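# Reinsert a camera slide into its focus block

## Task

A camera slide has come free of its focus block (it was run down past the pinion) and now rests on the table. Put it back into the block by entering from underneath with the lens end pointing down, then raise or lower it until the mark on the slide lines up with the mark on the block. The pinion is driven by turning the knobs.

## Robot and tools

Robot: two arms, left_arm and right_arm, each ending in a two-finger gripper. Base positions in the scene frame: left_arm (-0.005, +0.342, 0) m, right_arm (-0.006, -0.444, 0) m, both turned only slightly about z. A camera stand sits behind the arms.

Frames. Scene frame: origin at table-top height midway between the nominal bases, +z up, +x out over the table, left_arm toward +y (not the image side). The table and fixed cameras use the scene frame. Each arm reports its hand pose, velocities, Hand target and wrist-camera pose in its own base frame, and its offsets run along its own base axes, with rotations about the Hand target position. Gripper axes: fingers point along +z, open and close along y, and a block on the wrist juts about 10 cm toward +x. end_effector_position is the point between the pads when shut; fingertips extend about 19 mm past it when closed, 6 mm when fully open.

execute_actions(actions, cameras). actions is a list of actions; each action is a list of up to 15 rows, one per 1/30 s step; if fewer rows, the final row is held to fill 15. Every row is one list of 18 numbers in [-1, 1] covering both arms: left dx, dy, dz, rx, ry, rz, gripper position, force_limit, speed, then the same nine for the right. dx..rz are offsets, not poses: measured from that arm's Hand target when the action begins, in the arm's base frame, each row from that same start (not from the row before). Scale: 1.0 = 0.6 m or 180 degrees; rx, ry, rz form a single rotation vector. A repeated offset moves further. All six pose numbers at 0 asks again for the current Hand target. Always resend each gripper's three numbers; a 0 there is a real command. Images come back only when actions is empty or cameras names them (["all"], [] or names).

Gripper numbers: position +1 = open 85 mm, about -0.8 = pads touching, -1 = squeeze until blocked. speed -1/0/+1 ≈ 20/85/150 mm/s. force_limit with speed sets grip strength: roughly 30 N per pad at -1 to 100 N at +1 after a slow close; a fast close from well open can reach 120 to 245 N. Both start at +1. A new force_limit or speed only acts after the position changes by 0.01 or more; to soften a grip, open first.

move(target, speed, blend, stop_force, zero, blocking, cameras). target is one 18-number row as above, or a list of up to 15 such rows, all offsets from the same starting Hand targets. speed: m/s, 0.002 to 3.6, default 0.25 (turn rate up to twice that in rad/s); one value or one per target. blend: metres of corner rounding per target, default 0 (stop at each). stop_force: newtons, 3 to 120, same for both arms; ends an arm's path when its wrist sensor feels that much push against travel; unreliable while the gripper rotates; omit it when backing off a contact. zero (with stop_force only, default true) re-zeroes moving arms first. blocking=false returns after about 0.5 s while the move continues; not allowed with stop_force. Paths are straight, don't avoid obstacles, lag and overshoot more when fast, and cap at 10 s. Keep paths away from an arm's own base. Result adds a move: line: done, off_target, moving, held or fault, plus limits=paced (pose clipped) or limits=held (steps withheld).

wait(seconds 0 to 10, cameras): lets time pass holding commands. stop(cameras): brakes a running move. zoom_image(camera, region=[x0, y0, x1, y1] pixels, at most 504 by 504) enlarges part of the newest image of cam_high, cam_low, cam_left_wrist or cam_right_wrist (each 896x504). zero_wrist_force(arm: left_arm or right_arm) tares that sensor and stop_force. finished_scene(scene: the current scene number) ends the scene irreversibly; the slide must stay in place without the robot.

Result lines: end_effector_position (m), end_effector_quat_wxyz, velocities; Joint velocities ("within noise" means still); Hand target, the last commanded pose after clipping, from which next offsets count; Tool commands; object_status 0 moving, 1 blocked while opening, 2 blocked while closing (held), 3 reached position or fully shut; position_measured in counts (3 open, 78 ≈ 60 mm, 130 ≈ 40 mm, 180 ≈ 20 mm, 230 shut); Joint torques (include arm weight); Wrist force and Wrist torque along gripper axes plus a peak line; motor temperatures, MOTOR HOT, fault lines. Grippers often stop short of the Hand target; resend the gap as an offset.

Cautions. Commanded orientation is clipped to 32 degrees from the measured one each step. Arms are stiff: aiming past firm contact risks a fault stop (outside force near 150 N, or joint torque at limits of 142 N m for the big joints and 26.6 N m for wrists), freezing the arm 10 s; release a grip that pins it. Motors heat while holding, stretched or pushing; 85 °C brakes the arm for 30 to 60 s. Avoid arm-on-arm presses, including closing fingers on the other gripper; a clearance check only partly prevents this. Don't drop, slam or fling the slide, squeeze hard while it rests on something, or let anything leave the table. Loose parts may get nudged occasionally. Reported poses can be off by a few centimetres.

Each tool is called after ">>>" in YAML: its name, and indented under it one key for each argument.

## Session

>>> execute_actions:
  actions: []

Scene clock: 0.00 s.
left_arm: end_effector_position=(+0.3696, -0.0211, +0.3432) position_measured=3 object_status=3 end_effector_quat_wxyz=(-0.423, +0.453, +0.671, +0.406) | right_arm: end_effector_position=(+0.6014, +0.1422, +0.1109) position_measured=3 object_status=3 end_effector_quat_wxyz=(-0.144, +0.428, +0.892, +0.014)
Joint positions: left_arm=[-0.826 -1.442 1.615 -0.538 -1.067 0.012] | right_arm=[3.496 -2.069 -1.494 -1.333 1.798 1.229]
Joint velocities: within noise
Joint torques (N m): no reading
Motor temperatures (°C): left_arm=[29 28 28 33 28 36] | right_arm=[35 29 23 32 27 37]
Wrist force (N): no reading
Wrist torque (N m): no reading
Wrist force, peak (N): no reading
Hand target: left_arm +0.3696, -0.0211, +0.3432; -0.423, +0.453, +0.671, +0.406 | right_arm +0.6014, +0.1422, +0.1109; -0.144, +0.428, +0.892, +0.014
Tool commands: left_gripper/position=+1.0 left_gripper/force_limit=+1.0 left_gripper/speed=+1.0 right_gripper/position=+1.0 right_gripper/force_limit=+1.0 right_gripper/speed=+1.0
camera_calibration:
cam_left_wrist: T_world_to_cam=[[0.950052, 0.270144, 0.156283, -0.384758], [0.288658, -0.570217, -0.76911, 0.170014], [-0.118655, 0.775806, -0.619714, 0.402592], [0, 0, 0, 1]] pos_world=[0.364233, -0.111449, 0.440383]
cam_right_wrist: T_world_to_cam=[[0.755706, 0.645982, -0.107779, -0.52318], [0.654534, -0.750555, 0.0908431, -0.285179], [-0.0222108, -0.139196, -0.990016, 0.271539], [0, 0, 0, 1]] pos_world=[0.58806, 0.16172, 0.238346]

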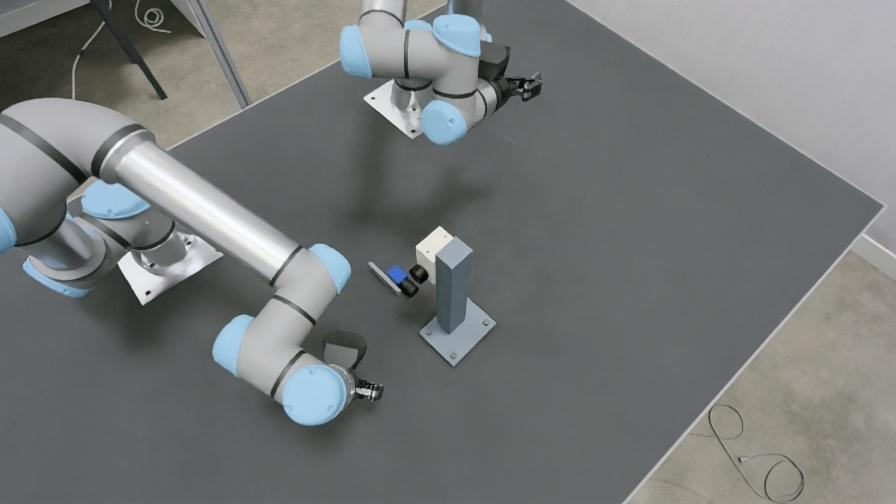

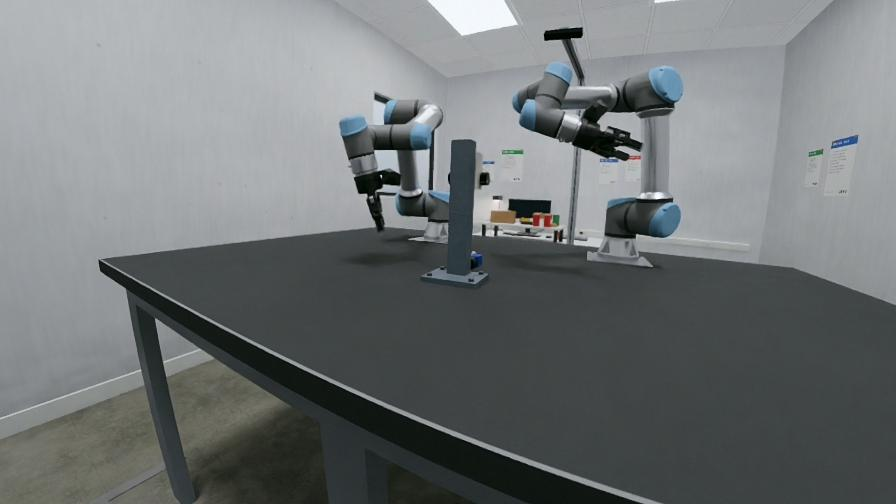

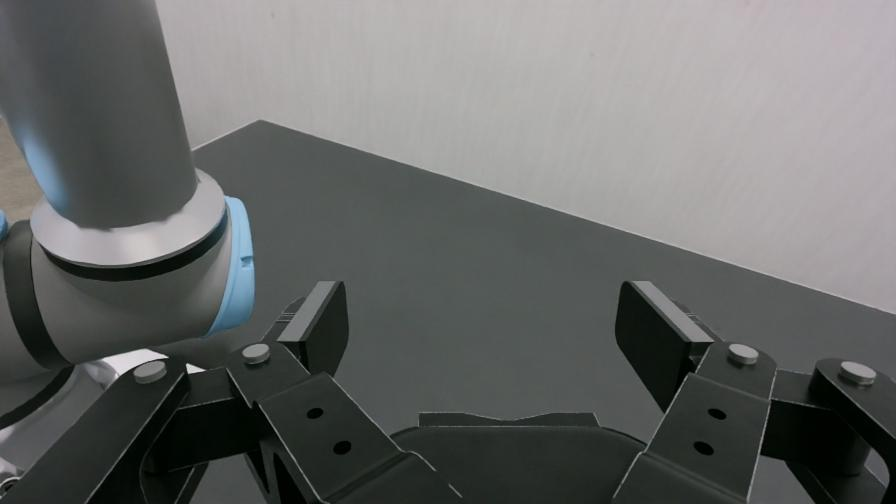

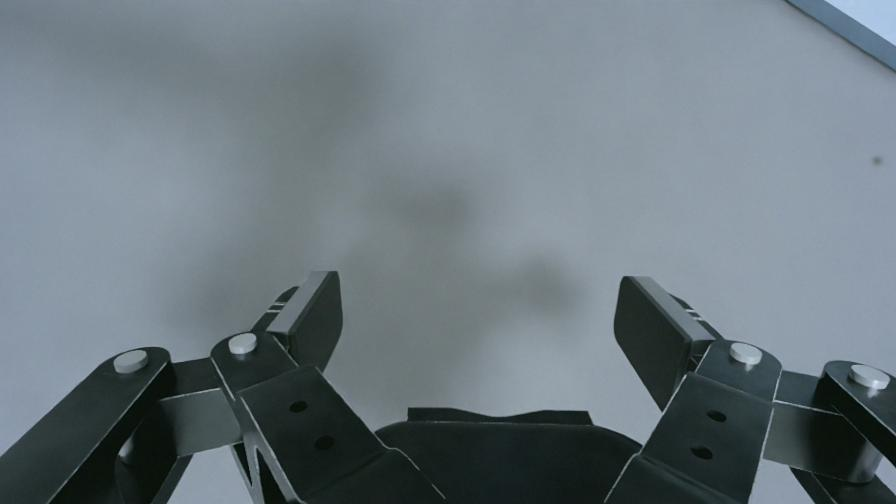

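>>> zoom_image:
  camera: "cam_high"
  region: [355, 215, 505, 375]

Scaled by 3.150.

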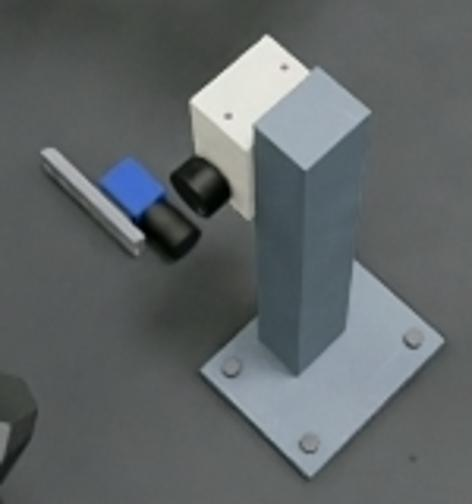

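>>> move:
  target: [0.0475,-0.758,-0.3053,-0.2912,-0.3034,0.3249,0.3,-0.5,0,0,0,0,0,0,0,1,1,1]
  speed: 0.4
  cameras: ["cam_left_wrist","cam_high"]

Scene clock: 27.53 s.
left_arm: end_effector_position=(+0.3980, -0.4758, +0.1599) position_measured=91 object_status=3 end_effector_quat_wxyz=(+0.000, +0.000, +1.000, +0.000) | right_arm: end_effector_position=(+0.6014, +0.1422, +0.1109) position_measured=3 object_status=3 end_effector_quat_wxyz=(-0.144, +0.428, +0.892, +0.014)
Joint positions: left_arm=[-1.091 -1.23 1.611 -1.952 -1.57 -1.09] | right_arm=[3.496 -2.069 -1.494 -1.333 1.798 1.229]
Joint torques (N m): left_arm=[11.78 -46.16 -34.58 -4.96 -2.5 -1.82] | right_arm=[-0.08 47.54 24.05 2.47 0.67 -0.19]
Wrist force (N): left_arm=[2.5 -0.5 2.5] | right_arm=[0.2 0.1 0.2]
Wrist torque (N m): left_arm=[-0.08 -0.42 -0.03] | right_arm=[0.02 -0.04 0.00]
Wrist force, peak (N): left_arm=[3.2 -2.3 3.0] | right_arm=[0.5 0.1 0.4]
Hand target: left_arm +0.3981, -0.4759, +0.1600; +0.000, +0.000, +1.000, +0.000 | right_arm +0.6014, +0.1422, +0.1109; -0.144, +0.428, +0.892, +0.014
Off the commanded pose: left_arm 0.000 m, 0 deg | right_arm 0.000 m, 0 deg.
move: done
camera_calibration:
cam_left_wrist: T_world_to_cam=[[0.00229911, 0.999929, -0.0116911, 0.491107], [0.937785, 0.00190333, 0.34721, -0.40305], [0.347208, -0.011762, -0.937714, 0.135767], [0, 0, 0, 1]] pos_world=[0.329706, -0.488709, 0.272995]
Images, in order (width x height): cam_high 896x504, cam_left_wrist 896x504.

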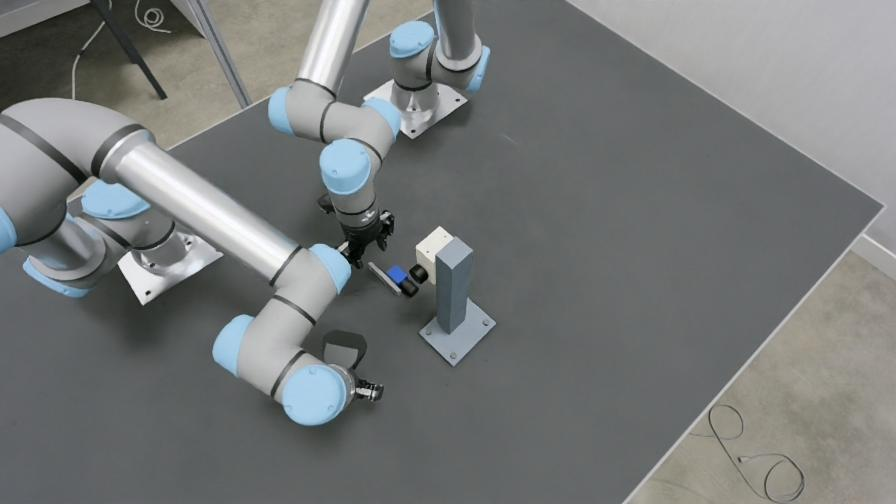

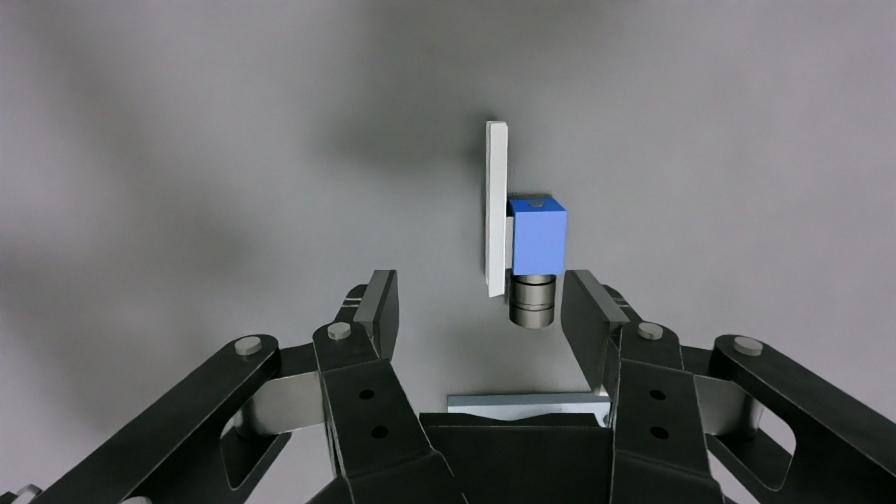

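>>> move:
  target:
    - [-0.0533,0.02,-0.12,0,0,0,0.3,-0.5,0,0,0,0,0,0,0,1,1,1]
    - [-0.0533,0.02,-0.2167,0,0,0,0.3,-0.5,0,0,0,0,0,0,0,1,1,1]
  speed: [0.25,0.08]
  stop_force: 8

>>> move:
  target: [0,0,0,0,0,0,-1,-1,-0.6,0,0,0,0,0,0,1,1,1]
  cameras: ["cam_left_wrist"]

Scene clock: 36.93 s.
left_arm: end_effector_position=(+0.3661, -0.4639, +0.0300) position_measured=91 object_status=3 end_effector_quat_wxyz=(+0.000, +0.000, +1.000, +0.000) | right_arm: end_effector_position=(+0.6014, +0.1422, +0.1109) position_measured=3 object_status=3 end_effector_quat_wxyz=(-0.144, +0.428, +0.892, +0.014)
Joint positions: left_arm=[-1.13 -1.128 1.852 -2.295 -1.57 -1.13] | right_arm=[3.496 -2.069 -1.494 -1.333 1.798 1.229]
Joint torques (N m): left_arm=[11.5 -46.86 -31.06 -4.81 2.48 2.35] | right_arm=[-0.71 47.54 23.36 2.47 0.71 -0.11]
Wrist force (N): left_arm=[3.1 -0.5 2.4] | right_arm=[0.5 0.2 -0.1]
Wrist torque (N m): left_arm=[-0.07 -0.51 -0.02] | right_arm=[0.03 -0.08 0.00]
Wrist force, peak (N): left_arm=[4.4 0.0 5.0] | right_arm=[-0.3 0.7 0.3]
Hand target: left_arm +0.3661, -0.4639, +0.0300; +0.000, +0.000, +1.000, +0.000 | right_arm +0.6014, +0.1422, +0.1109; -0.144, +0.428, +0.892, +0.014
Off the commanded pose: left_arm 0.000 m, 0 deg | right_arm 0.000 m, 0 deg.
move: done

Scene clock: 38.17 s.
left_arm: end_effector_position=(+0.3662, -0.4639, +0.0300) position_measured=207 object_status=2 end_effector_quat_wxyz=(+0.000, +0.000, +1.000, +0.000) | right_arm: end_effector_position=(+0.6014, +0.1422, +0.1109) position_measured=3 object_status=3 end_effector_quat_wxyz=(-0.144, +0.428, +0.892, +0.014)
Joint positions: left_arm=[-1.13 -1.128 1.852 -2.295 -1.57 -1.13] | right_arm=[3.496 -2.069 -1.494 -1.333 1.798 1.229]
Joint torques (N m): left_arm=[9.67 -41.3 -23.78 -1.82 1.41 1.45] | right_arm=[-0.45 47.99 24.4 2.45 0.82 0.02]
Wrist force (N): left_arm=[2.0 -1.0 -1.7] | right_arm=[0.1 0.2 0.3]
Wrist torque (N m): left_arm=[-0.24 -0.47 0.00] | right_arm=[0.03 -0.02 0.00]
Wrist force, peak (N): left_arm=[3.8 3.0 1.3] | right_arm=[0.0 0.3 0.5]
Hand target: left_arm +0.3661, -0.4639, +0.0300; +0.000, +0.000, +1.000, +0.000 | right_arm +0.6014, +0.1422, +0.1109; -0.144, +0.428, +0.892, +0.014
Off the commanded pose: left_arm 0.000 m, 0 deg | right_arm 0.000 m, 0 deg.
move: done
camera_calibration:
cam_left_wrist: T_world_to_cam=[[0.00196891, 0.999923, -0.0122366, 0.477941], [0.937676, 0.00240625, 0.347503, -0.327861], [0.347506, -0.0121582, -0.937599, 0.0249723], [0, 0, 0, 1]] pos_world=[0.297808, -0.476812, 0.143195]
Images, in order (width x height): cam_left_wrist 896x504.

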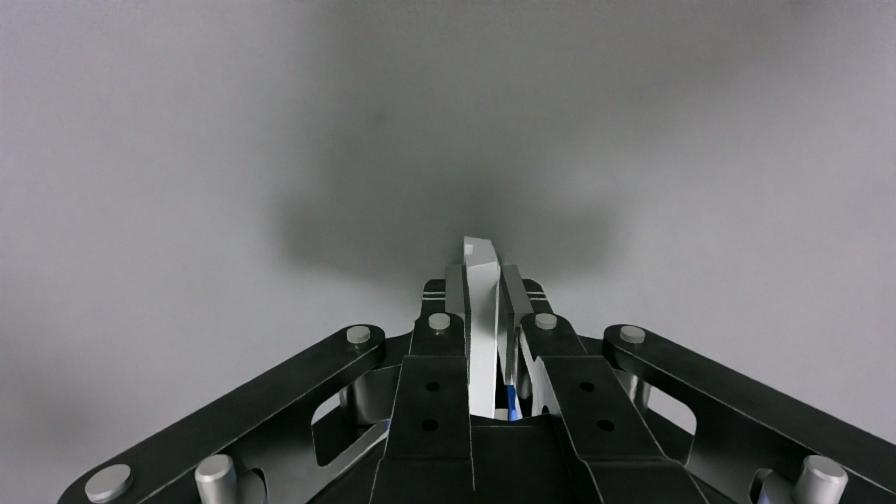

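>>> move:
  target: [-0.2,0,0,0,0,0,-1,-1,-0.6,0,0,0,0,0,0,1,1,1]
  speed: 0.12

>>> move:
  target: [0,0,0,0,0,0,0.3,-1,-0.5,0,0,0,0,0,0,1,1,1]

>>> move:
  target:
    - [0,0,0.15,0,0,0,0.3,-1,-0.5,0,0,0,0,0,0,1,1,1]
    - [0.15,0.02,0.16,0,0,-0.99,0.3,-1,-0.5,0,0,0,0,0,0,1,1,1]
  speed: [0.2,0.5]
  blend: [0.02,0]
  cameras: ["cam_left_wrist"]

Scene clock: 43.73 s.
left_arm: end_effector_position=(+0.2461, -0.4638, +0.0300) position_measured=207 object_status=2 end_effector_quat_wxyz=(+0.000, +0.000, +1.000, +0.000) | right_arm: end_effector_position=(+0.6014, +0.1422, +0.1109) position_measured=3 object_status=3 end_effector_quat_wxyz=(-0.144, +0.428, +0.892, +0.014)
Joint positions: left_arm=[-1.34 -1.253 2.046 -2.363 -1.57 -1.34] | right_arm=[3.496 -2.069 -1.494 -1.333 1.798 1.229]
Joint torques (N m): left_arm=[7.31 -19.71 -28.34 -0.16 1.83 1.53] | right_arm=[0.63 47.64 24.4 2.54 0.73 -0.13]
Wrist force (N): left_arm=[6.4 -0.7 -3.6] | right_arm=[0.0 -0.1 0.1]
Wrist torque (N m): left_arm=[-0.28 -0.59 -0.11] | right_arm=[0.00 0.00 0.01]
Wrist force, peak (N): left_arm=[-2.8 -0.5 -13.8] | right_arm=[0.1 0.5 0.4]
Hand target: left_arm +0.2461, -0.4639, +0.0300; +0.000, +0.000, +1.000, +0.000 | right_arm +0.6014, +0.1422, +0.1109; -0.144, +0.428, +0.892, +0.014
Off the commanded pose: left_arm 0.000 m, 0 deg | right_arm 0.000 m, 0 deg.
move: done

Scene clock: 44.83 s.
left_arm: end_effector_position=(+0.2461, -0.4639, +0.0300) position_measured=91 object_status=0 end_effector_quat_wxyz=(+0.000, +0.000, +1.000, +0.000) | right_arm: end_effector_position=(+0.6014, +0.1422, +0.1109) position_measured=3 object_status=3 end_effector_quat_wxyz=(-0.144, +0.428, +0.892, +0.014)
Joint positions: left_arm=[-1.34 -1.253 2.046 -2.363 -1.57 -1.34] | right_arm=[3.496 -2.069 -1.494 -1.333 1.798 1.229]
Joint torques (N m): left_arm=[12.3 -23.72 -29.77 -1.75 2.47 -1.91] | right_arm=[1.88 46.85 23.83 2.45 0.81 -0.21]
Wrist force (N): left_arm=[3.0 -0.8 2.4] | right_arm=[-0.5 0.0 0.1]
Wrist torque (N m): left_arm=[-0.12 -0.51 -0.03] | right_arm=[0.00 0.07 0.00]
Wrist force, peak (N): left_arm=[6.2 -1.0 -3.2] | right_arm=[-0.1 0.3 0.5]
Hand target: left_arm +0.2461, -0.4639, +0.0300; +0.000, +0.000, +1.000, +0.000 | right_arm +0.6014, +0.1422, +0.1109; -0.144, +0.428, +0.892, +0.014
Off the commanded pose: left_arm 0.000 m, 0 deg | right_arm 0.000 m, 0 deg.
move: done

Scene clock: 48.97 s.
left_arm: end_effector_position=(+0.3362, -0.4519, +0.1260) position_measured=91 object_status=3 end_effector_quat_wxyz=(+0.000, +1.000, +0.016, +0.000) | right_arm: end_effector_position=(+0.6014, +0.1422, +0.1109) position_measured=3 object_status=3 end_effector_quat_wxyz=(-0.144, +0.428, +0.892, +0.014)
Joint positions: left_arm=[-1.17 -1.321 1.83 -2.08 -1.571 1.94] | right_arm=[3.496 -2.069 -1.494 -1.333 1.798 1.229]
Joint torques (N m): left_arm=[-12.95 -37.74 -12.88 -2.32 -0.22 1.96] | right_arm=[-0.5 47.36 24.17 2.26 0.94 -0.11]
Wrist force (N): left_arm=[3.2 -0.5 2.4] | right_arm=[-0.2 0.1 0.1]
Wrist torque (N m): left_arm=[-0.09 -0.53 0.06] | right_arm=[0.01 0.04 0.00]
Wrist force, peak (N): left_arm=[3.1 -0.7 5.0] | right_arm=[0.3 0.2 0.5]
Hand target: left_arm +0.3361, -0.4519, +0.1260; +0.000, +1.000, +0.016, +0.000 | right_arm +0.6014, +0.1422, +0.1109; -0.144, +0.428, +0.892, +0.014
Off the commanded pose: left_arm 0.000 m, 0 deg | right_arm 0.000 m, 0 deg.
move: done
camera_calibration:
cam_left_wrist: T_world_to_cam=[[0.0300147, -0.999477, -0.0120203, -0.445838], [-0.937127, -0.0323214, 0.347488, 0.281488], [-0.347695, 0.000834793, -0.937607, 0.365044], [0, 0, 0, 1]] pos_world=[0.404096, -0.436811, 0.239094]
Images, in order (width x height): cam_left_wrist 896x504.

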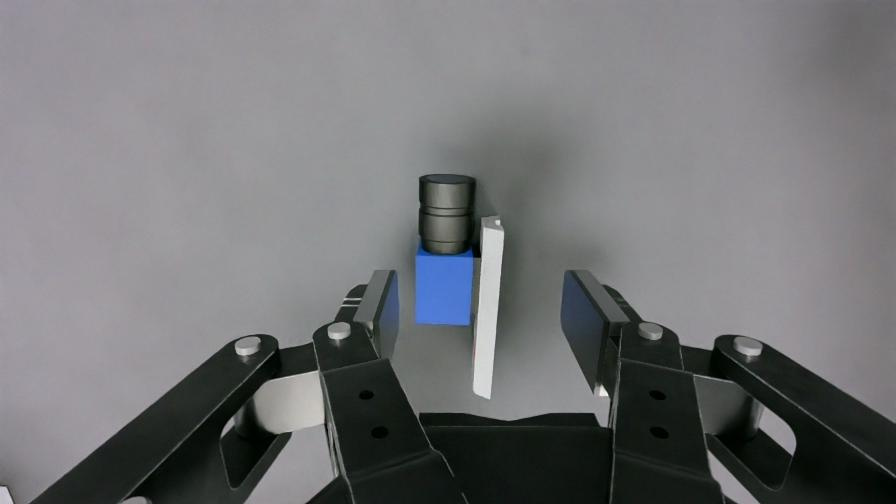

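>>> move:
  target:
    - [-0.0052,0.0158,-0.1,0,0,0,0.3,-1,-0.5,0,0,0,0,0,0,1,1,1]
    - [-0.0052,0.0158,-0.1708,0,0,0,0.3,-1,-0.5,0,0,0,0,0,0,1,1,1]
  speed: [0.2,0.08]
  stop_force: 8

>>> move:
  target: [0,0,0,0,0,0,-1,0.6,-1,0,0,0,0,0,0,1,1,1]

>>> wait:
  seconds: 0.6
  cameras: ["cam_left_wrist"]

Scene clock: 56.10 s.
left_arm: end_effector_position=(+0.3330, -0.4424, +0.0235) position_measured=91 object_status=3 end_effector_quat_wxyz=(+0.000, +1.000, +0.016, +0.000) | right_arm: end_effector_position=(+0.6014, +0.1422, +0.1109) position_measured=3 object_status=3 end_effector_quat_wxyz=(-0.144, +0.428, +0.892, +0.014)
Joint positions: left_arm=[-1.168 -1.187 1.968 -2.351 -1.571 1.942] | right_arm=[3.496 -2.069 -1.494 -1.333 1.798 1.229]
Joint torques (N m): left_arm=[11.7 -43.16 -30.51 -4.9 -0.11 -1.59] | right_arm=[0.65 47.25 23.91 2.39 0.86 -0.26]
Wrist force (N): left_arm=[2.9 -0.3 2.4] | right_arm=[-0.2 0.0 0.2]
Wrist torque (N m): left_arm=[-0.05 -0.50 -0.04] | right_arm=[0.01 0.02 0.00]
Wrist force, peak (N): left_arm=[2.7 -0.9 4.5] | right_arm=[-0.2 0.5 0.4]
Hand target: left_arm +0.3330, -0.4424, +0.0235; +0.000, +1.000, +0.016, +0.000 | right_arm +0.6014, +0.1422, +0.1109; -0.144, +0.428, +0.892, +0.014
Off the commanded pose: left_arm 0.000 m, 0 deg | right_arm 0.000 m, 0 deg.
move: done

Scene clock: 57.17 s.
left_arm: end_effector_position=(+0.3330, -0.4424, +0.0235) position_measured=121 object_status=0 end_effector_quat_wxyz=(+0.000, +1.000, +0.016, +0.000) | right_arm: end_effector_position=(+0.6014, +0.1422, +0.1109) position_measured=3 object_status=3 end_effector_quat_wxyz=(-0.144, +0.428, +0.892, +0.014)
Joint positions: left_arm=[-1.168 -1.187 1.968 -2.351 -1.571 1.942] | right_arm=[3.496 -2.069 -1.494 -1.333 1.798 1.229]
Joint torques (N m): left_arm=[11.1 -31.8 -24.3 -3.7 0.35 -1.63] | right_arm=[0.17 46.53 23.97 2.3 1.15 -0.27]
Wrist force (N): left_arm=[5.8 -3.3 -15.1] | right_arm=[-0.2 0.2 0.3]
Wrist torque (N m): left_arm=[0.45 -0.70 0.04] | right_arm=[0.03 0.04 0.00]
Wrist force, peak (N): left_arm=[5.9 -3.3 -15.2] | right_arm=[0.3 0.5 0.1]
Hand target: left_arm +0.3330, -0.4424, +0.0235; +0.000, +1.000, +0.016, +0.000 | right_arm +0.6014, +0.1422, +0.1109; -0.144, +0.428, +0.892, +0.014
Off the commanded pose: left_arm 0.000 m, 0 deg | right_arm 0.000 m, 0 deg.
move: done

Scene clock: 57.77 s.
left_arm: end_effector_position=(+0.3330, -0.4424, +0.0235) position_measured=121 object_status=2 end_effector_quat_wxyz=(+0.000, +1.000, +0.016, +0.000) | right_arm: end_effector_position=(+0.6014, +0.1422, +0.1109) position_measured=3 object_status=3 end_effector_quat_wxyz=(-0.144, +0.428, +0.892, +0.014)
Joint positions: left_arm=[-1.168 -1.187 1.968 -2.351 -1.571 1.942] | right_arm=[3.496 -2.069 -1.494 -1.333 1.798 1.229]
Joint torques (N m): left_arm=[8.84 -21.07 -17.85 -2.97 0.34 -1.64] | right_arm=[0.41 48.15 23.29 2.39 0.94 -0.12]
Wrist force (N): left_arm=[6.0 -3.3 -14.9] | right_arm=[0.2 0.0 0.1]
Wrist torque (N m): left_arm=[0.45 -0.74 0.05] | right_arm=[0.01 -0.02 0.01]
Wrist force, peak (N): left_arm=[5.8 -3.4 -15.2] | right_arm=[-0.3 0.3 0.4]
Hand target: left_arm +0.3330, -0.4424, +0.0235; +0.000, +1.000, +0.016, +0.000 | right_arm +0.6014, +0.1422, +0.1109; -0.144, +0.428, +0.892, +0.014
Tool commands: left_gripper/position=-1.0 left_gripper/force_limit=+0.6 left_gripper/speed=-1.0 right_gripper/position=+1.0 right_gripper/force_limit=+1.0 right_gripper/speed=+1.0
Off the commanded pose: left_arm 0.000 m, 0 deg | right_arm 0.000 m, 0 deg.
wait: 0.60 s; at rest by 0.17 s
camera_calibration:
cam_left_wrist: T_world_to_cam=[[0.0295152, -0.999493, -0.0119382, -0.437398], [-0.937221, -0.0318243, 0.34728, 0.314656], [-0.347484, 0.000938676, -0.937685, 0.267884], [0, 0, 0, 1]] pos_world=[0.400898, -0.427414, 0.136695]
Images, in order (width x height): cam_left_wrist 896x504.

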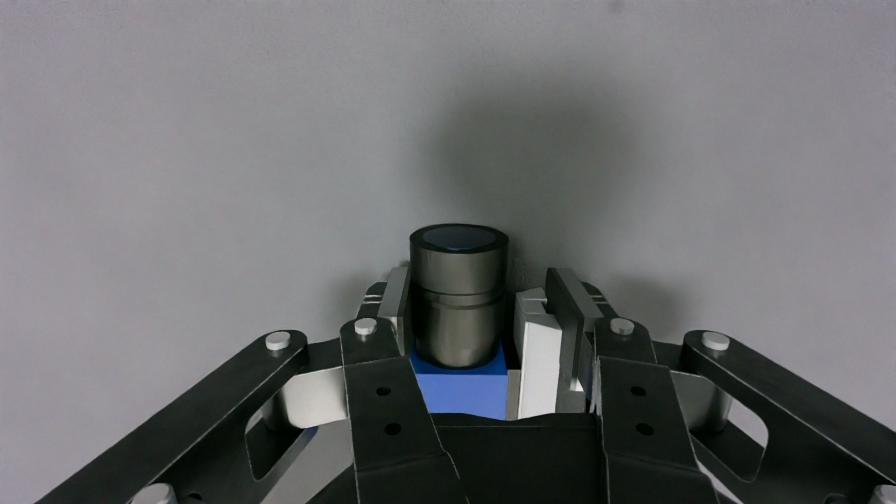

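>>> move:
  target:
    - [0,0,0.25,0,0,0,-1,0.6,-1,0,0,0.1,0,0,0,1,1,1]
    - [0,0.1,0.49,0,0,0.99,-1,0.6,-1,-0.3548,0.2113,0.2723,-0.1489,-0.6017,0.2907,1,1,1]
  speed: [0.2,0.35]
  blend: [0.03,0]
  cameras: ["cam_high","cam_right_wrist"]

Scene clock: 78.90 s.
left_arm: end_effector_position=(+0.3331, -0.3823, +0.3176) position_measured=121 object_status=2 end_effector_quat_wxyz=(+0.000, +0.000, +1.000, +0.000) | right_arm: end_effector_position=(+0.3885, +0.2690, +0.2742) position_measured=3 object_status=3 end_effector_quat_wxyz=(+0.697, -0.113, +0.698, +0.114)
Joint positions: left_arm=[-1.12 -1.577 1.61 -1.604 -1.57 -1.12] | right_arm=[4.653 -1.91 -2.664 1.429 0.381 0.004]
Joint torques (N m): left_arm=[-14.69 -15.48 -12.24 -5.32 1.28 -2.07] | right_arm=[-6.31 24.6 -4.02 3.06 -1.25 -1.53]
Wrist force (N): left_arm=[2.8 -0.5 6.2] | right_arm=[-0.2 0.9 0.4]
Wrist torque (N m): left_arm=[-0.05 -0.30 -0.01] | right_arm=[-0.02 0.01 -0.08]
Wrist force, peak (N): left_arm=[6.0 -3.7 -16.6] | right_arm=[-0.4 0.1 1.7]
Hand target: left_arm +0.3330, -0.3824, +0.3175; +0.000, +0.000, +1.000, +0.000 | right_arm +0.3885, +0.2690, +0.2742; +0.698, -0.113, +0.698, +0.114
Off the commanded pose: left_arm 0.000 m, 0 deg | right_arm 0.000 m, 0 deg.
move: done
camera_calibration:
cam_right_wrist: T_world_to_cam=[[-0.302498, 0.953045, -0.0141526, -0.123787], [-0.346103, -0.0959944, 0.933273, -0.083917], [0.888092, 0.287211, 0.358889, -0.392091], [0, 0, 0, 1]] pos_world=[0.281724, 0.222532, 0.217283]
Images, in order (width x height): cam_high 896x504, cam_right_wrist 896x504.

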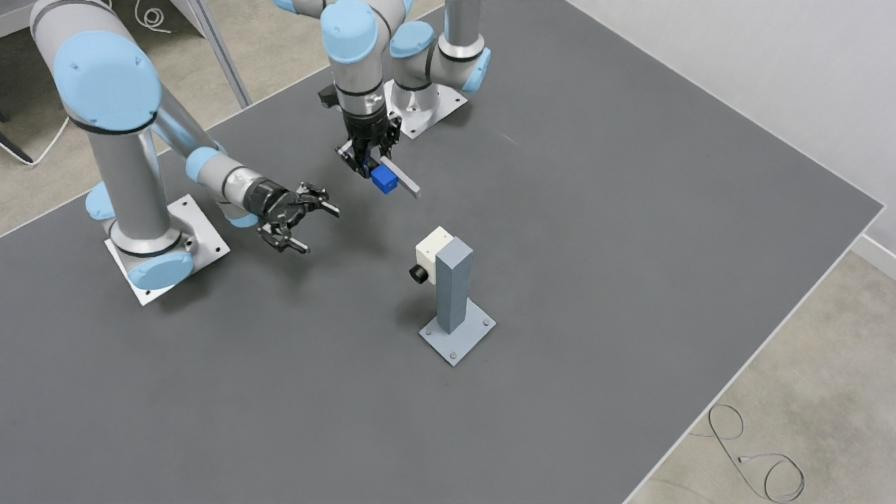

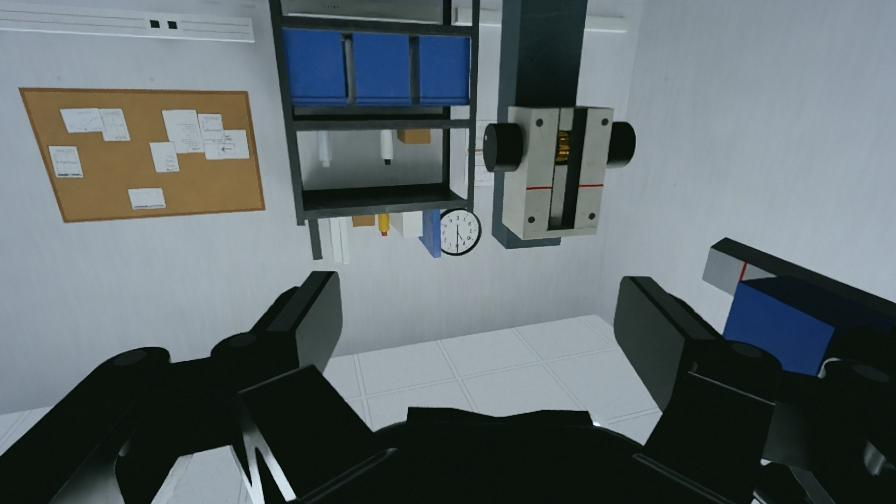

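>>> move:
  target: [-0.012,0.017,0,0,-0.5,0,-1,0.6,-1,0,0,0,0,0,0,1,1,1]
  speed: 0.4

>>> move:
  target:
    - [0.03,0.0,0,0,0,-0.1,-1,0.6,-1,0,0,0,0,0,0,1,1,1]
    - [0.157,0.09,-0.03,-0.0132,0.0052,-0.4997,-1,0.6,-1,0,0,0,0,0,0,1,1,1]
  speed: 0.4
  blend: [0.02,0]
  cameras: ["cam_high"]

Scene clock: 84.63 s.
left_arm: end_effector_position=(+0.3258, -0.3722, +0.3175) position_measured=121 object_status=2 end_effector_quat_wxyz=(+0.707, +0.000, +0.707, +0.000) | right_arm: end_effector_position=(+0.3885, +0.2690, +0.2742) position_measured=3 object_status=3 end_effector_quat_wxyz=(+0.698, -0.113, +0.698, +0.114)
Joint positions: left_arm=[-1.748 -1.567 2.017 -0.446 -0.177 -3.145] | right_arm=[4.653 -1.91 -2.664 1.429 0.381 0.004]
Joint torques (N m): left_arm=[12.37 -28.58 -11.5 -1.65 -0.23 2.44] | right_arm=[-6.49 30.72 -3.73 -1.09 -1.38 1.43]
Wrist force (N): left_arm=[11.4 0.1 0.6] | right_arm=[0.1 0.9 0.2]
Wrist torque (N m): left_arm=[0.11 -1.16 -0.05] | right_arm=[-0.01 -0.03 -0.07]
Wrist force, peak (N): left_arm=[12.1 0.1 0.8] | right_arm=[0.0 1.1 0.7]
Hand target: left_arm +0.3258, -0.3722, +0.3175; +0.707, +0.000, +0.707, +0.000 | right_arm +0.3885, +0.2690, +0.2742; +0.698, -0.113, +0.698, +0.114
Off the commanded pose: left_arm 0.000 m, 0 deg | right_arm 0.000 m, 0 deg.
move: done

Scene clock: 87.17 s.
left_arm: end_effector_position=(+0.4200, -0.3182, +0.2995) position_measured=121 object_status=2 end_effector_quat_wxyz=(+0.495, +0.486, +0.505, -0.513) | right_arm: end_effector_position=(+0.3885, +0.2690, +0.2742) position_measured=3 object_status=3 end_effector_quat_wxyz=(+0.698, -0.113, +0.698, +0.114)
Joint positions: left_arm=[-0.465 -1.44 1.943 -0.54 2.675 -3.211] | right_arm=[4.653 -1.91 -2.664 1.429 0.381 0.004]
Joint torques (N m): left_arm=[-5.24 -16.22 -22.73 0.7 2.56 2.35] | right_arm=[-5.83 30.99 -4.07 -1.07 -1.33 1.51]
Wrist force (N): left_arm=[11.1 0.6 -0.1] | right_arm=[-0.1 0.7 0.6]
Wrist torque (N m): left_arm=[0.12 -1.15 -0.05] | right_arm=[-0.04 -0.01 -0.07]
Wrist force, peak (N): left_arm=[12.2 0.1 0.4] | right_arm=[-0.2 1.1 0.8]
Hand target: left_arm +0.4200, -0.3182, +0.2995; +0.495, +0.486, +0.505, -0.513 | right_arm +0.3885, +0.2690, +0.2742; +0.698, -0.113, +0.698, +0.114
Off the commanded pose: left_arm 0.000 m, 0 deg | right_arm 0.000 m, 0 deg.
move: done
Images, in order (width x height): cam_high 896x504.

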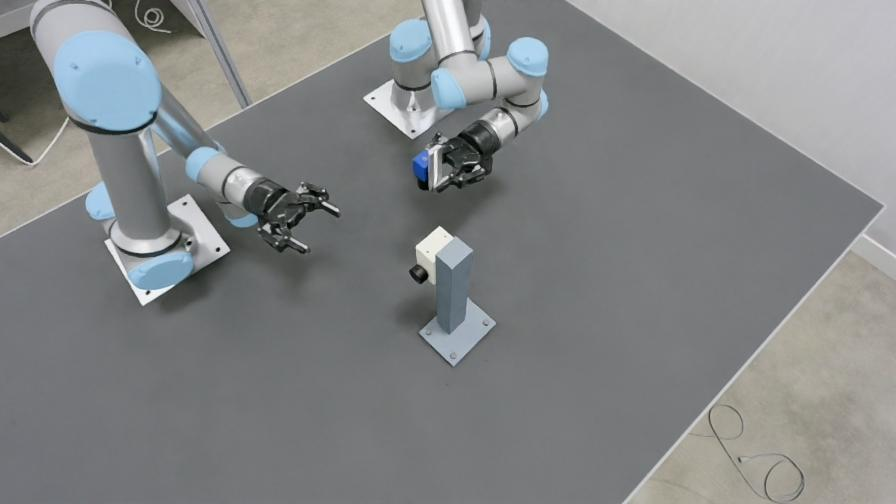

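>>> move:
  target: [0.0805,-0.155,-0.3125,0,0,0,-1,0.6,-1,0,0,0,0,0,0,1,1,1]
  speed: 0.3

>>> move:
  target: [0.06,0.0026,0,0,0,0,-1,0.6,-1,0,0,0,0,0,0,1,1,1]
  speed: 0.06
  stop_force: 8
  cameras: ["cam_right_wrist","cam_left_wrist"]

>>> zoom_image:
  camera: "cam_right_wrist"
  region: [540, 30, 620, 110]

Scene clock: 96.90 s.
left_arm: end_effector_position=(+0.4683, -0.4113, +0.1121) position_measured=121 object_status=2 end_effector_quat_wxyz=(+0.495, +0.486, +0.505, -0.513) | right_arm: end_effector_position=(+0.3885, +0.2690, +0.2742) position_measured=3 object_status=3 end_effector_quat_wxyz=(+0.698, -0.113, +0.698, +0.114)
Joint positions: left_arm=[-0.592 -0.992 1.907 -0.945 2.548 -3.203] | right_arm=[4.653 -1.91 -2.664 1.429 0.381 0.004]
Joint torques (N m): left_arm=[12.54 -29.81 -1.76 -2.12 2.68 -0.3] | right_arm=[-4.23 30.63 -3.48 -1.07 -1.14 1.37]
Wrist force (N): left_arm=[11.3 0.2 0.3] | right_arm=[0.0 0.7 0.6]
Wrist torque (N m): left_arm=[0.07 -1.17 0.03] | right_arm=[-0.05 -0.03 -0.07]
Wrist force, peak (N): left_arm=[15.9 1.2 2.0] | right_arm=[0.1 1.3 0.7]
Hand target: left_arm +0.4683, -0.4112, +0.1120; +0.495, +0.486, +0.505, -0.513 | right_arm +0.3885, +0.2690, +0.2742; +0.698, -0.113, +0.698, +0.114
Off the commanded pose: left_arm 0.000 m, 0 deg | right_arm 0.000 m, 0 deg.
move: done

Scene clock: 98.53 s.
left_arm: end_effector_position=(+0.5043, -0.4096, +0.1120) position_measured=121 object_status=2 end_effector_quat_wxyz=(+0.495, +0.486, +0.505, -0.513) | right_arm: end_effector_position=(+0.3885, +0.2690, +0.2742) position_measured=3 object_status=3 end_effector_quat_wxyz=(+0.698, -0.113, +0.698, +0.114)
Joint positions: left_arm=[-0.55 -0.938 1.801 -0.894 2.59 -3.205] | right_arm=[4.653 -1.91 -2.664 1.429 0.381 0.004]
Joint torques (N m): left_arm=[-13.99 -53.16 -1.78 -3.91 -2.61 2.52] | right_arm=[-2.78 31.91 -2.14 -0.86 -0.98 1.29]
Wrist force (N): left_arm=[11.4 0.3 0.7] | right_arm=[-0.1 0.8 0.5]
Wrist torque (N m): left_arm=[0.07 -1.18 0.05] | right_arm=[-0.02 0.00 -0.08]
Wrist force, peak (N): left_arm=[11.8 -0.8 0.3] | right_arm=[0.0 1.1 0.8]
Hand target: left_arm +0.5043, -0.4096, +0.1120; +0.495, +0.486, +0.505, -0.513 | right_arm +0.3885, +0.2690, +0.2742; +0.698, -0.113, +0.698, +0.114
Off the commanded pose: left_arm 0.000 m, 0 deg | right_arm 0.000 m, 0 deg.
move: done
camera_calibration:
cam_left_wrist: T_world_to_cam=[[0.999332, -0.0115577, -0.0346707, -0.490432], [0.0365022, 0.362297, 0.931347, 0.0505248], [0.00179689, -0.931991, 0.362477, -0.293588], [0, 0, 0, 1]] pos_world=[0.488787, -0.297595, 0.0423593]
cam_right_wrist: T_world_to_cam=[[-0.302487, 0.953048, -0.0141808, -0.12369], [-0.346112, -0.0959656, 0.933272, -0.0839304], [0.888092, 0.287211, 0.358889, -0.392062], [0, 0, 0, 1]] pos_world=[0.281724, 0.222432, 0.217283]
Images, in order (width x height): cam_left_wrist 896x504, cam_right_wrist 896x504.

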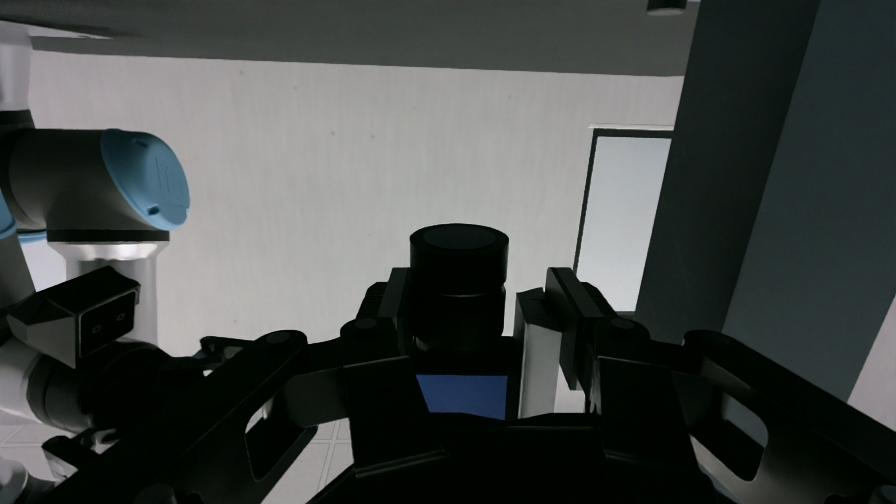

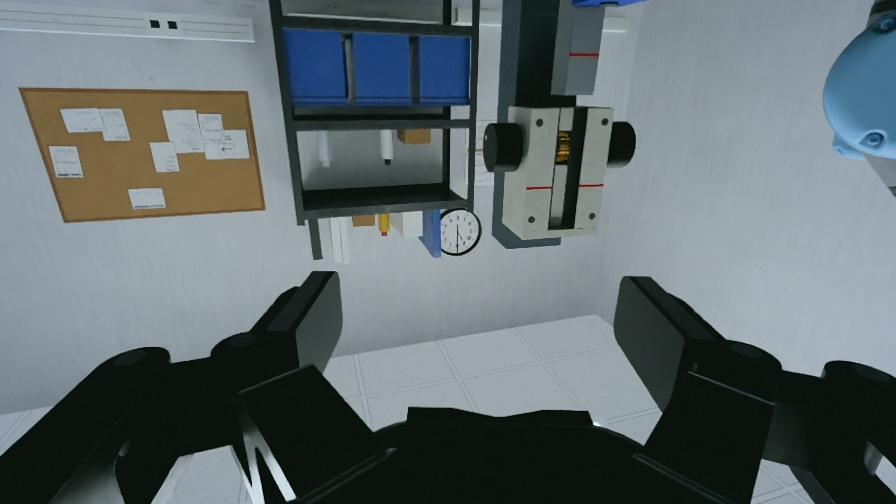

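Scaled by 6.300.

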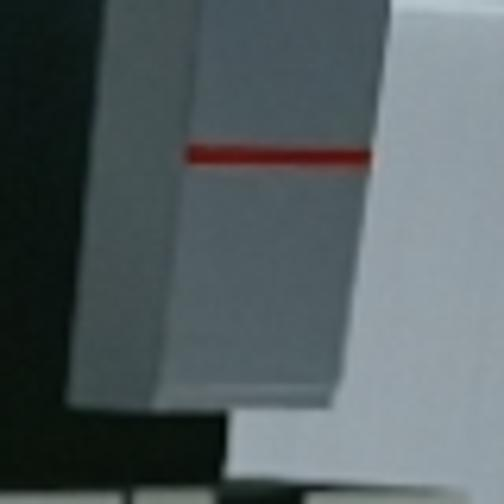

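>>> move:
  target: [0.0067,0.0003,0.008,0,0,0,-1,0.6,-1,0.19,-0.0925,0.01,0,0,0.25,1,1,1]
  speed: 0.25
  cameras: ["cam_right_wrist"]

>>> zoom_image:
  camera: "cam_right_wrist"
  region: [500, 40, 570, 120]

Scene clock: 105.13 s.
left_arm: end_effector_position=(+0.5084, -0.4094, +0.1168) position_measured=121 object_status=2 end_effector_quat_wxyz=(+0.495, +0.486, +0.505, -0.513) | right_arm: end_effector_position=(+0.5024, +0.2135, +0.2802) position_measured=3 object_status=3 end_effector_quat_wxyz=(+0.601, -0.372, +0.602, +0.372)
Joint positions: left_arm=[-0.546 -0.941 1.787 -0.878 2.595 -3.205] | right_arm=[3.45 -2.062 -2.22 1.139 2.369 0]
Joint torques (N m): left_arm=[10.04 -51.35 -21.34 -1.42 2.13 -1.98] | right_arm=[-8.61 38.77 16.42 1.68 1.8 -1.03]
Wrist force (N): left_arm=[11.2 0.3 0.5] | right_arm=[0.1 0.3 0.6]
Wrist torque (N m): left_arm=[0.09 -1.17 0.04] | right_arm=[-0.09 -0.03 0.06]
Wrist force, peak (N): left_arm=[11.7 0.3 0.5] | right_arm=[0.3 2.1 0.2]
Hand target: left_arm +0.5083, -0.4094, +0.1168; +0.495, +0.486, +0.505, -0.513 | right_arm +0.5025, +0.2135, +0.2802; +0.601, -0.372, +0.602, +0.372
Off the commanded pose: left_arm 0.000 m, 0 deg | right_arm 0.000 m, 0 deg.
move: done
camera_calibration:
cam_right_wrist: T_world_to_cam=[[-0.887764, 0.460078, -0.0142328, 0.363041], [-0.176943, -0.312557, 0.933273, -0.0940663], [0.42493, 0.831045, 0.358884, -0.362864], [0, 0, 0, 1]] pos_world=[0.459842, 0.105129, 0.223183]
Images, in order (width x height): cam_right_wrist 896x504.

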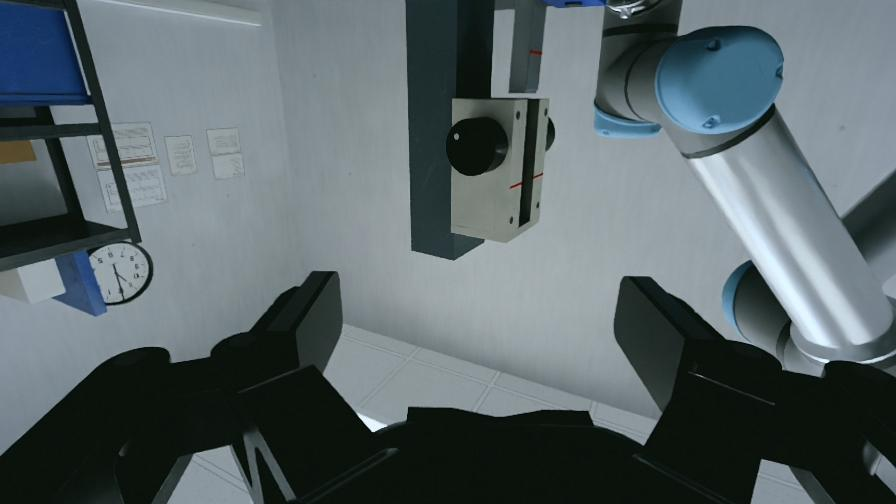

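Scaled by 6.300.

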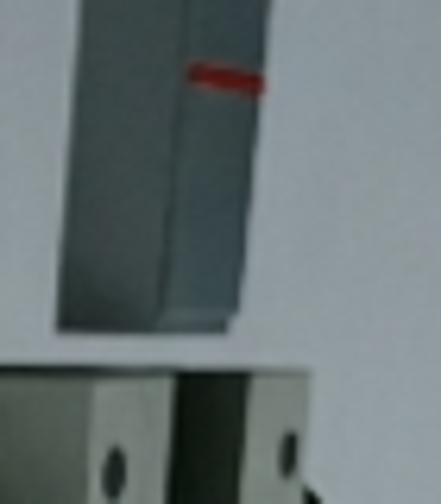

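>>> move:
  target: [-0.00315,-0.0043,0,0.00024,-0.00555,0,-1,0.6,-1,0,0,0,0,0,0,1,1,1]
  speed: 0.05
  cameras: ["cam_right_wrist"]

>>> zoom_image:
  camera: "cam_right_wrist"
  region: [500, 40, 570, 120]

>>> move:
  target: [0,0,0,0,0,0,-1,0.6,-1,-0.19,0.0925,-0.01,0,0,-0.25,1,1,1]
  speed: 0.4
  cameras: ["cam_right_wrist"]

>>> zoom_image:
  camera: "cam_right_wrist"
  region: [540, 60, 620, 140]

Scene clock: 115.23 s.
left_arm: end_effector_position=(+0.5064, -0.4121, +0.1168) position_measured=121 object_status=2 end_effector_quat_wxyz=(+0.499, +0.491, +0.501, -0.508) | right_arm: end_effector_position=(+0.5025, +0.2135, +0.2802) position_measured=3 object_status=3 end_effector_quat_wxyz=(+0.601, -0.372, +0.602, +0.372)
Joint positions: left_arm=[-0.552 -0.943 1.79 -0.878 2.589 -3.186] | right_arm=[3.45 -2.062 -2.22 1.139 2.37 0]
Joint torques (N m): left_arm=[-4.72 -50.76 -5.73 0.43 -1.36 -1.43] | right_arm=[-8.63 43.4 19.23 -0.33 -0.89 1.22]
Wrist force (N): left_arm=[11.4 0.1 0.7] | right_arm=[0.5 0.5 0.7]
Wrist torque (N m): left_arm=[0.07 -1.18 -0.06] | right_arm=[-0.07 -0.10 0.06]
Wrist force, peak (N): left_arm=[11.8 0.4 0.3] | right_arm=[0.2 0.9 0.8]
Hand target: left_arm +0.5064, -0.4120, +0.1168; +0.499, +0.491, +0.501, -0.509 | right_arm +0.5025, +0.2135, +0.2802; +0.601, -0.372, +0.602, +0.372
Off the commanded pose: left_arm 0.000 m, 0 deg | right_arm 0.000 m, 0 deg.
move: done
camera_calibration:
cam_right_wrist: T_world_to_cam=[[-0.887764, 0.460078, -0.0142328, 0.363177], [-0.176943, -0.312557, 0.933273, -0.0941732], [0.42493, 0.831045, 0.358884, -0.36286], [0, 0, 0, 1]] pos_world=[0.459942, 0.105029, 0.223283]
Images, in order (width x height): cam_right_wrist 896x504.

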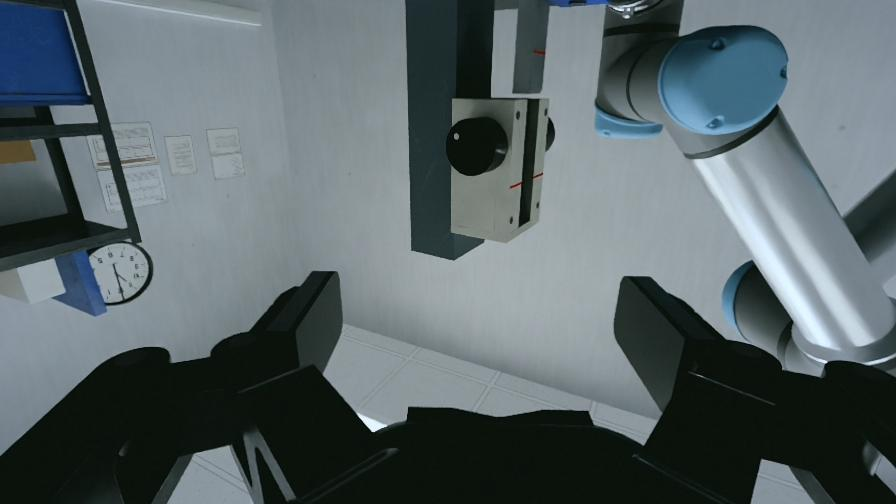

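Scaled by 6.300.

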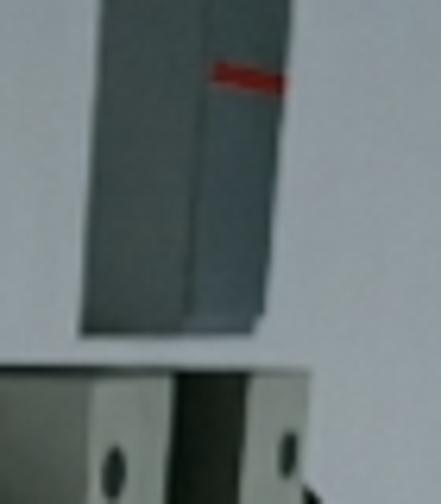

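Scene clock: 116.80 s.
left_arm: end_effector_position=(+0.5064, -0.4120, +0.1168) position_measured=121 object_status=2 end_effector_quat_wxyz=(+0.499, +0.491, +0.501, -0.509) | right_arm: end_effector_position=(+0.3885, +0.2689, +0.2742) position_measured=3 object_status=3 end_effector_quat_wxyz=(+0.698, -0.113, +0.698, +0.113)
Joint positions: left_arm=[-0.552 -0.943 1.79 -0.878 2.589 -3.186] | right_arm=[4.653 -1.91 -2.664 1.429 0.381 0.004]
Joint torques (N m): left_arm=[12.57 -39.74 -25.56 -0.97 1.23 -2.14] | right_arm=[10.31 31.64 3.82 2.68 -1.03 1.73]
Wrist force (N): left_arm=[11.3 0.2 0.6] | right_arm=[0.3 0.8 0.6]
Wrist torque (N m): left_arm=[0.09 -1.18 -0.03] | right_arm=[-0.03 -0.06 -0.07]
Wrist force, peak (N): left_arm=[11.6 0.4 0.7] | right_arm=[0.2 2.7 -1.0]
Hand target: left_arm +0.5064, -0.4120, +0.1168; +0.499, +0.491, +0.501, -0.509 | right_arm +0.3885, +0.2690, +0.2742; +0.698, -0.113, +0.698, +0.114
Off the commanded pose: left_arm 0.000 m, 0 deg | right_arm 0.000 m, 0 deg.
move: done
camera_calibration:
cam_right_wrist: T_world_to_cam=[[-0.302396, 0.953074, -0.0143483, -0.123592], [-0.346055, -0.0957473, 0.933316, -0.083921], [0.888145, 0.287196, 0.35877, -0.391984], [0, 0, 0, 1]] pos_world=[0.281724, 0.222333, 0.217184]
Images, in order (width x height): cam_right_wrist 896x504.

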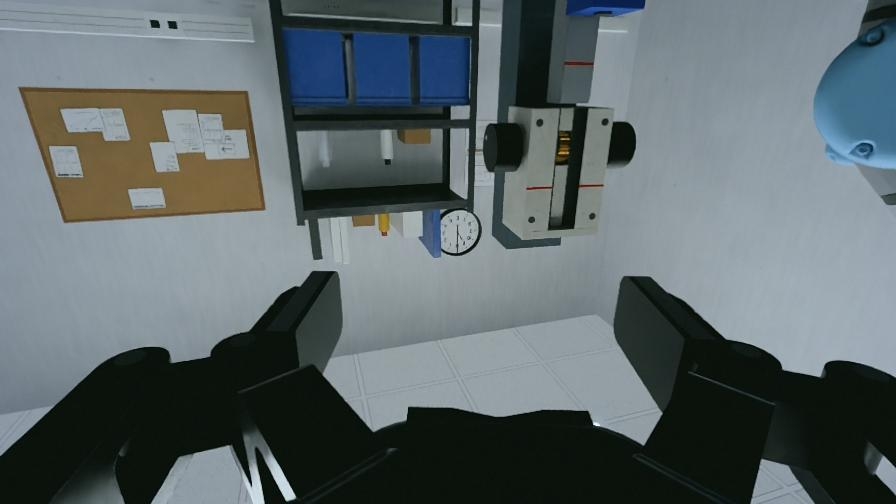

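Scaled by 6.300.

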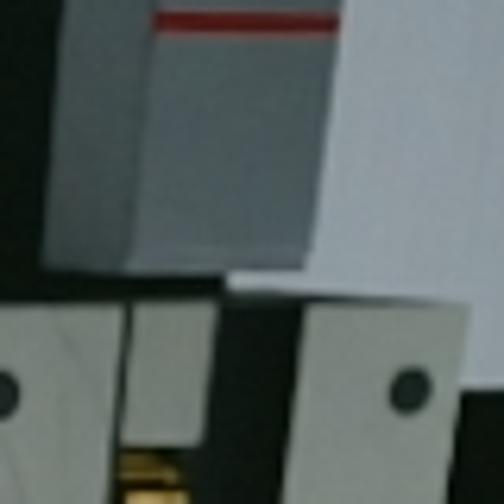

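>>> move:
  target:
    - [-0.0005,0.0001,0,0,0,0,-1,0.6,-1,0,0,0,0,0,0,1,1,1]
    - [-0.0005,0.0001,0.03,0,0,0,-1,0.6,-1,0,0,0,0,0,0,1,1,1]
  speed: 0.012
  stop_force: 10
  cameras: ["cam_right_wrist"]

>>> zoom_image:
  camera: "cam_right_wrist"
  region: [540, 60, 620, 140]

Scene clock: 124.60 s.
left_arm: end_effector_position=(+0.5061, -0.4118, +0.1200) position_measured=121 object_status=2 end_effector_quat_wxyz=(+0.499, +0.491, +0.501, -0.509) | right_arm: end_effector_position=(+0.3885, +0.2690, +0.2742) position_measured=3 object_status=3 end_effector_quat_wxyz=(+0.698, -0.113, +0.698, +0.114)
Joint positions: left_arm=[-0.552 -0.949 1.79 -0.871 2.589 -3.186] | right_arm=[4.653 -1.91 -2.664 1.429 0.381 0.004]
Joint torques (N m): left_arm=[4.72 -37.01 -4.84 -1.24 -0.69 -2.05] | right_arm=[10 28.76 7.28 2.97 -0.65 0.61]
Wrist force (N): left_arm=[17.3 -0.2 0.0] | right_arm=[-0.2 0.9 0.8]
Wrist torque (N m): left_arm=[0.11 -1.39 -0.03] | right_arm=[-0.01 0.00 -0.07]
Wrist force, peak (N): left_arm=[33.4 -2.3 -2.1] | right_arm=[0.2 1.0 1.1]
Hand target: left_arm +0.5061, -0.4118, +0.1200; +0.499, +0.491, +0.501, -0.509 (not the last commanded pose) | right_arm +0.3885, +0.2690, +0.2742; +0.698, -0.113, +0.698, +0.114
Off the commanded pose: left_arm 0.015 m, 0 deg | right_arm 0.000 m, 0 deg.
move: contact (left_arm); path passed 1 of 2 targets
camera_calibration:
cam_right_wrist: T_world_to_cam=[[-0.302487, 0.953048, -0.0141808, -0.12369], [-0.346112, -0.0959656, 0.933272, -0.0839304], [0.888092, 0.287211, 0.358889, -0.392062], [0, 0, 0, 1]] pos_world=[0.281724, 0.222432, 0.217283]
Images, in order (width x height): cam_right_wrist 896x504.

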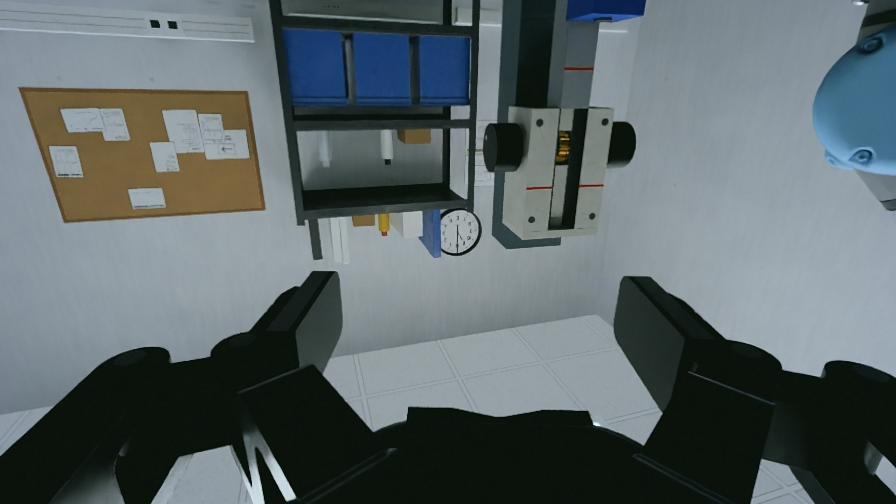

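Scaled by 6.300.

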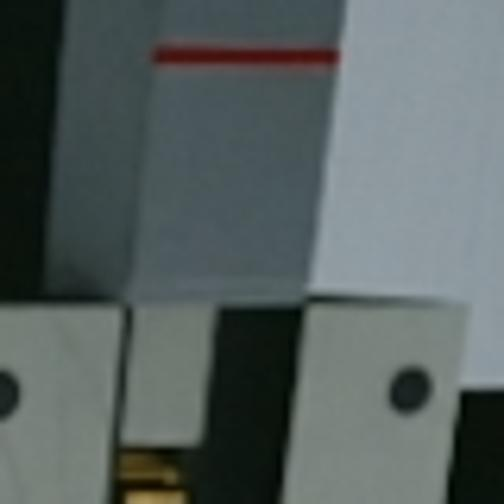

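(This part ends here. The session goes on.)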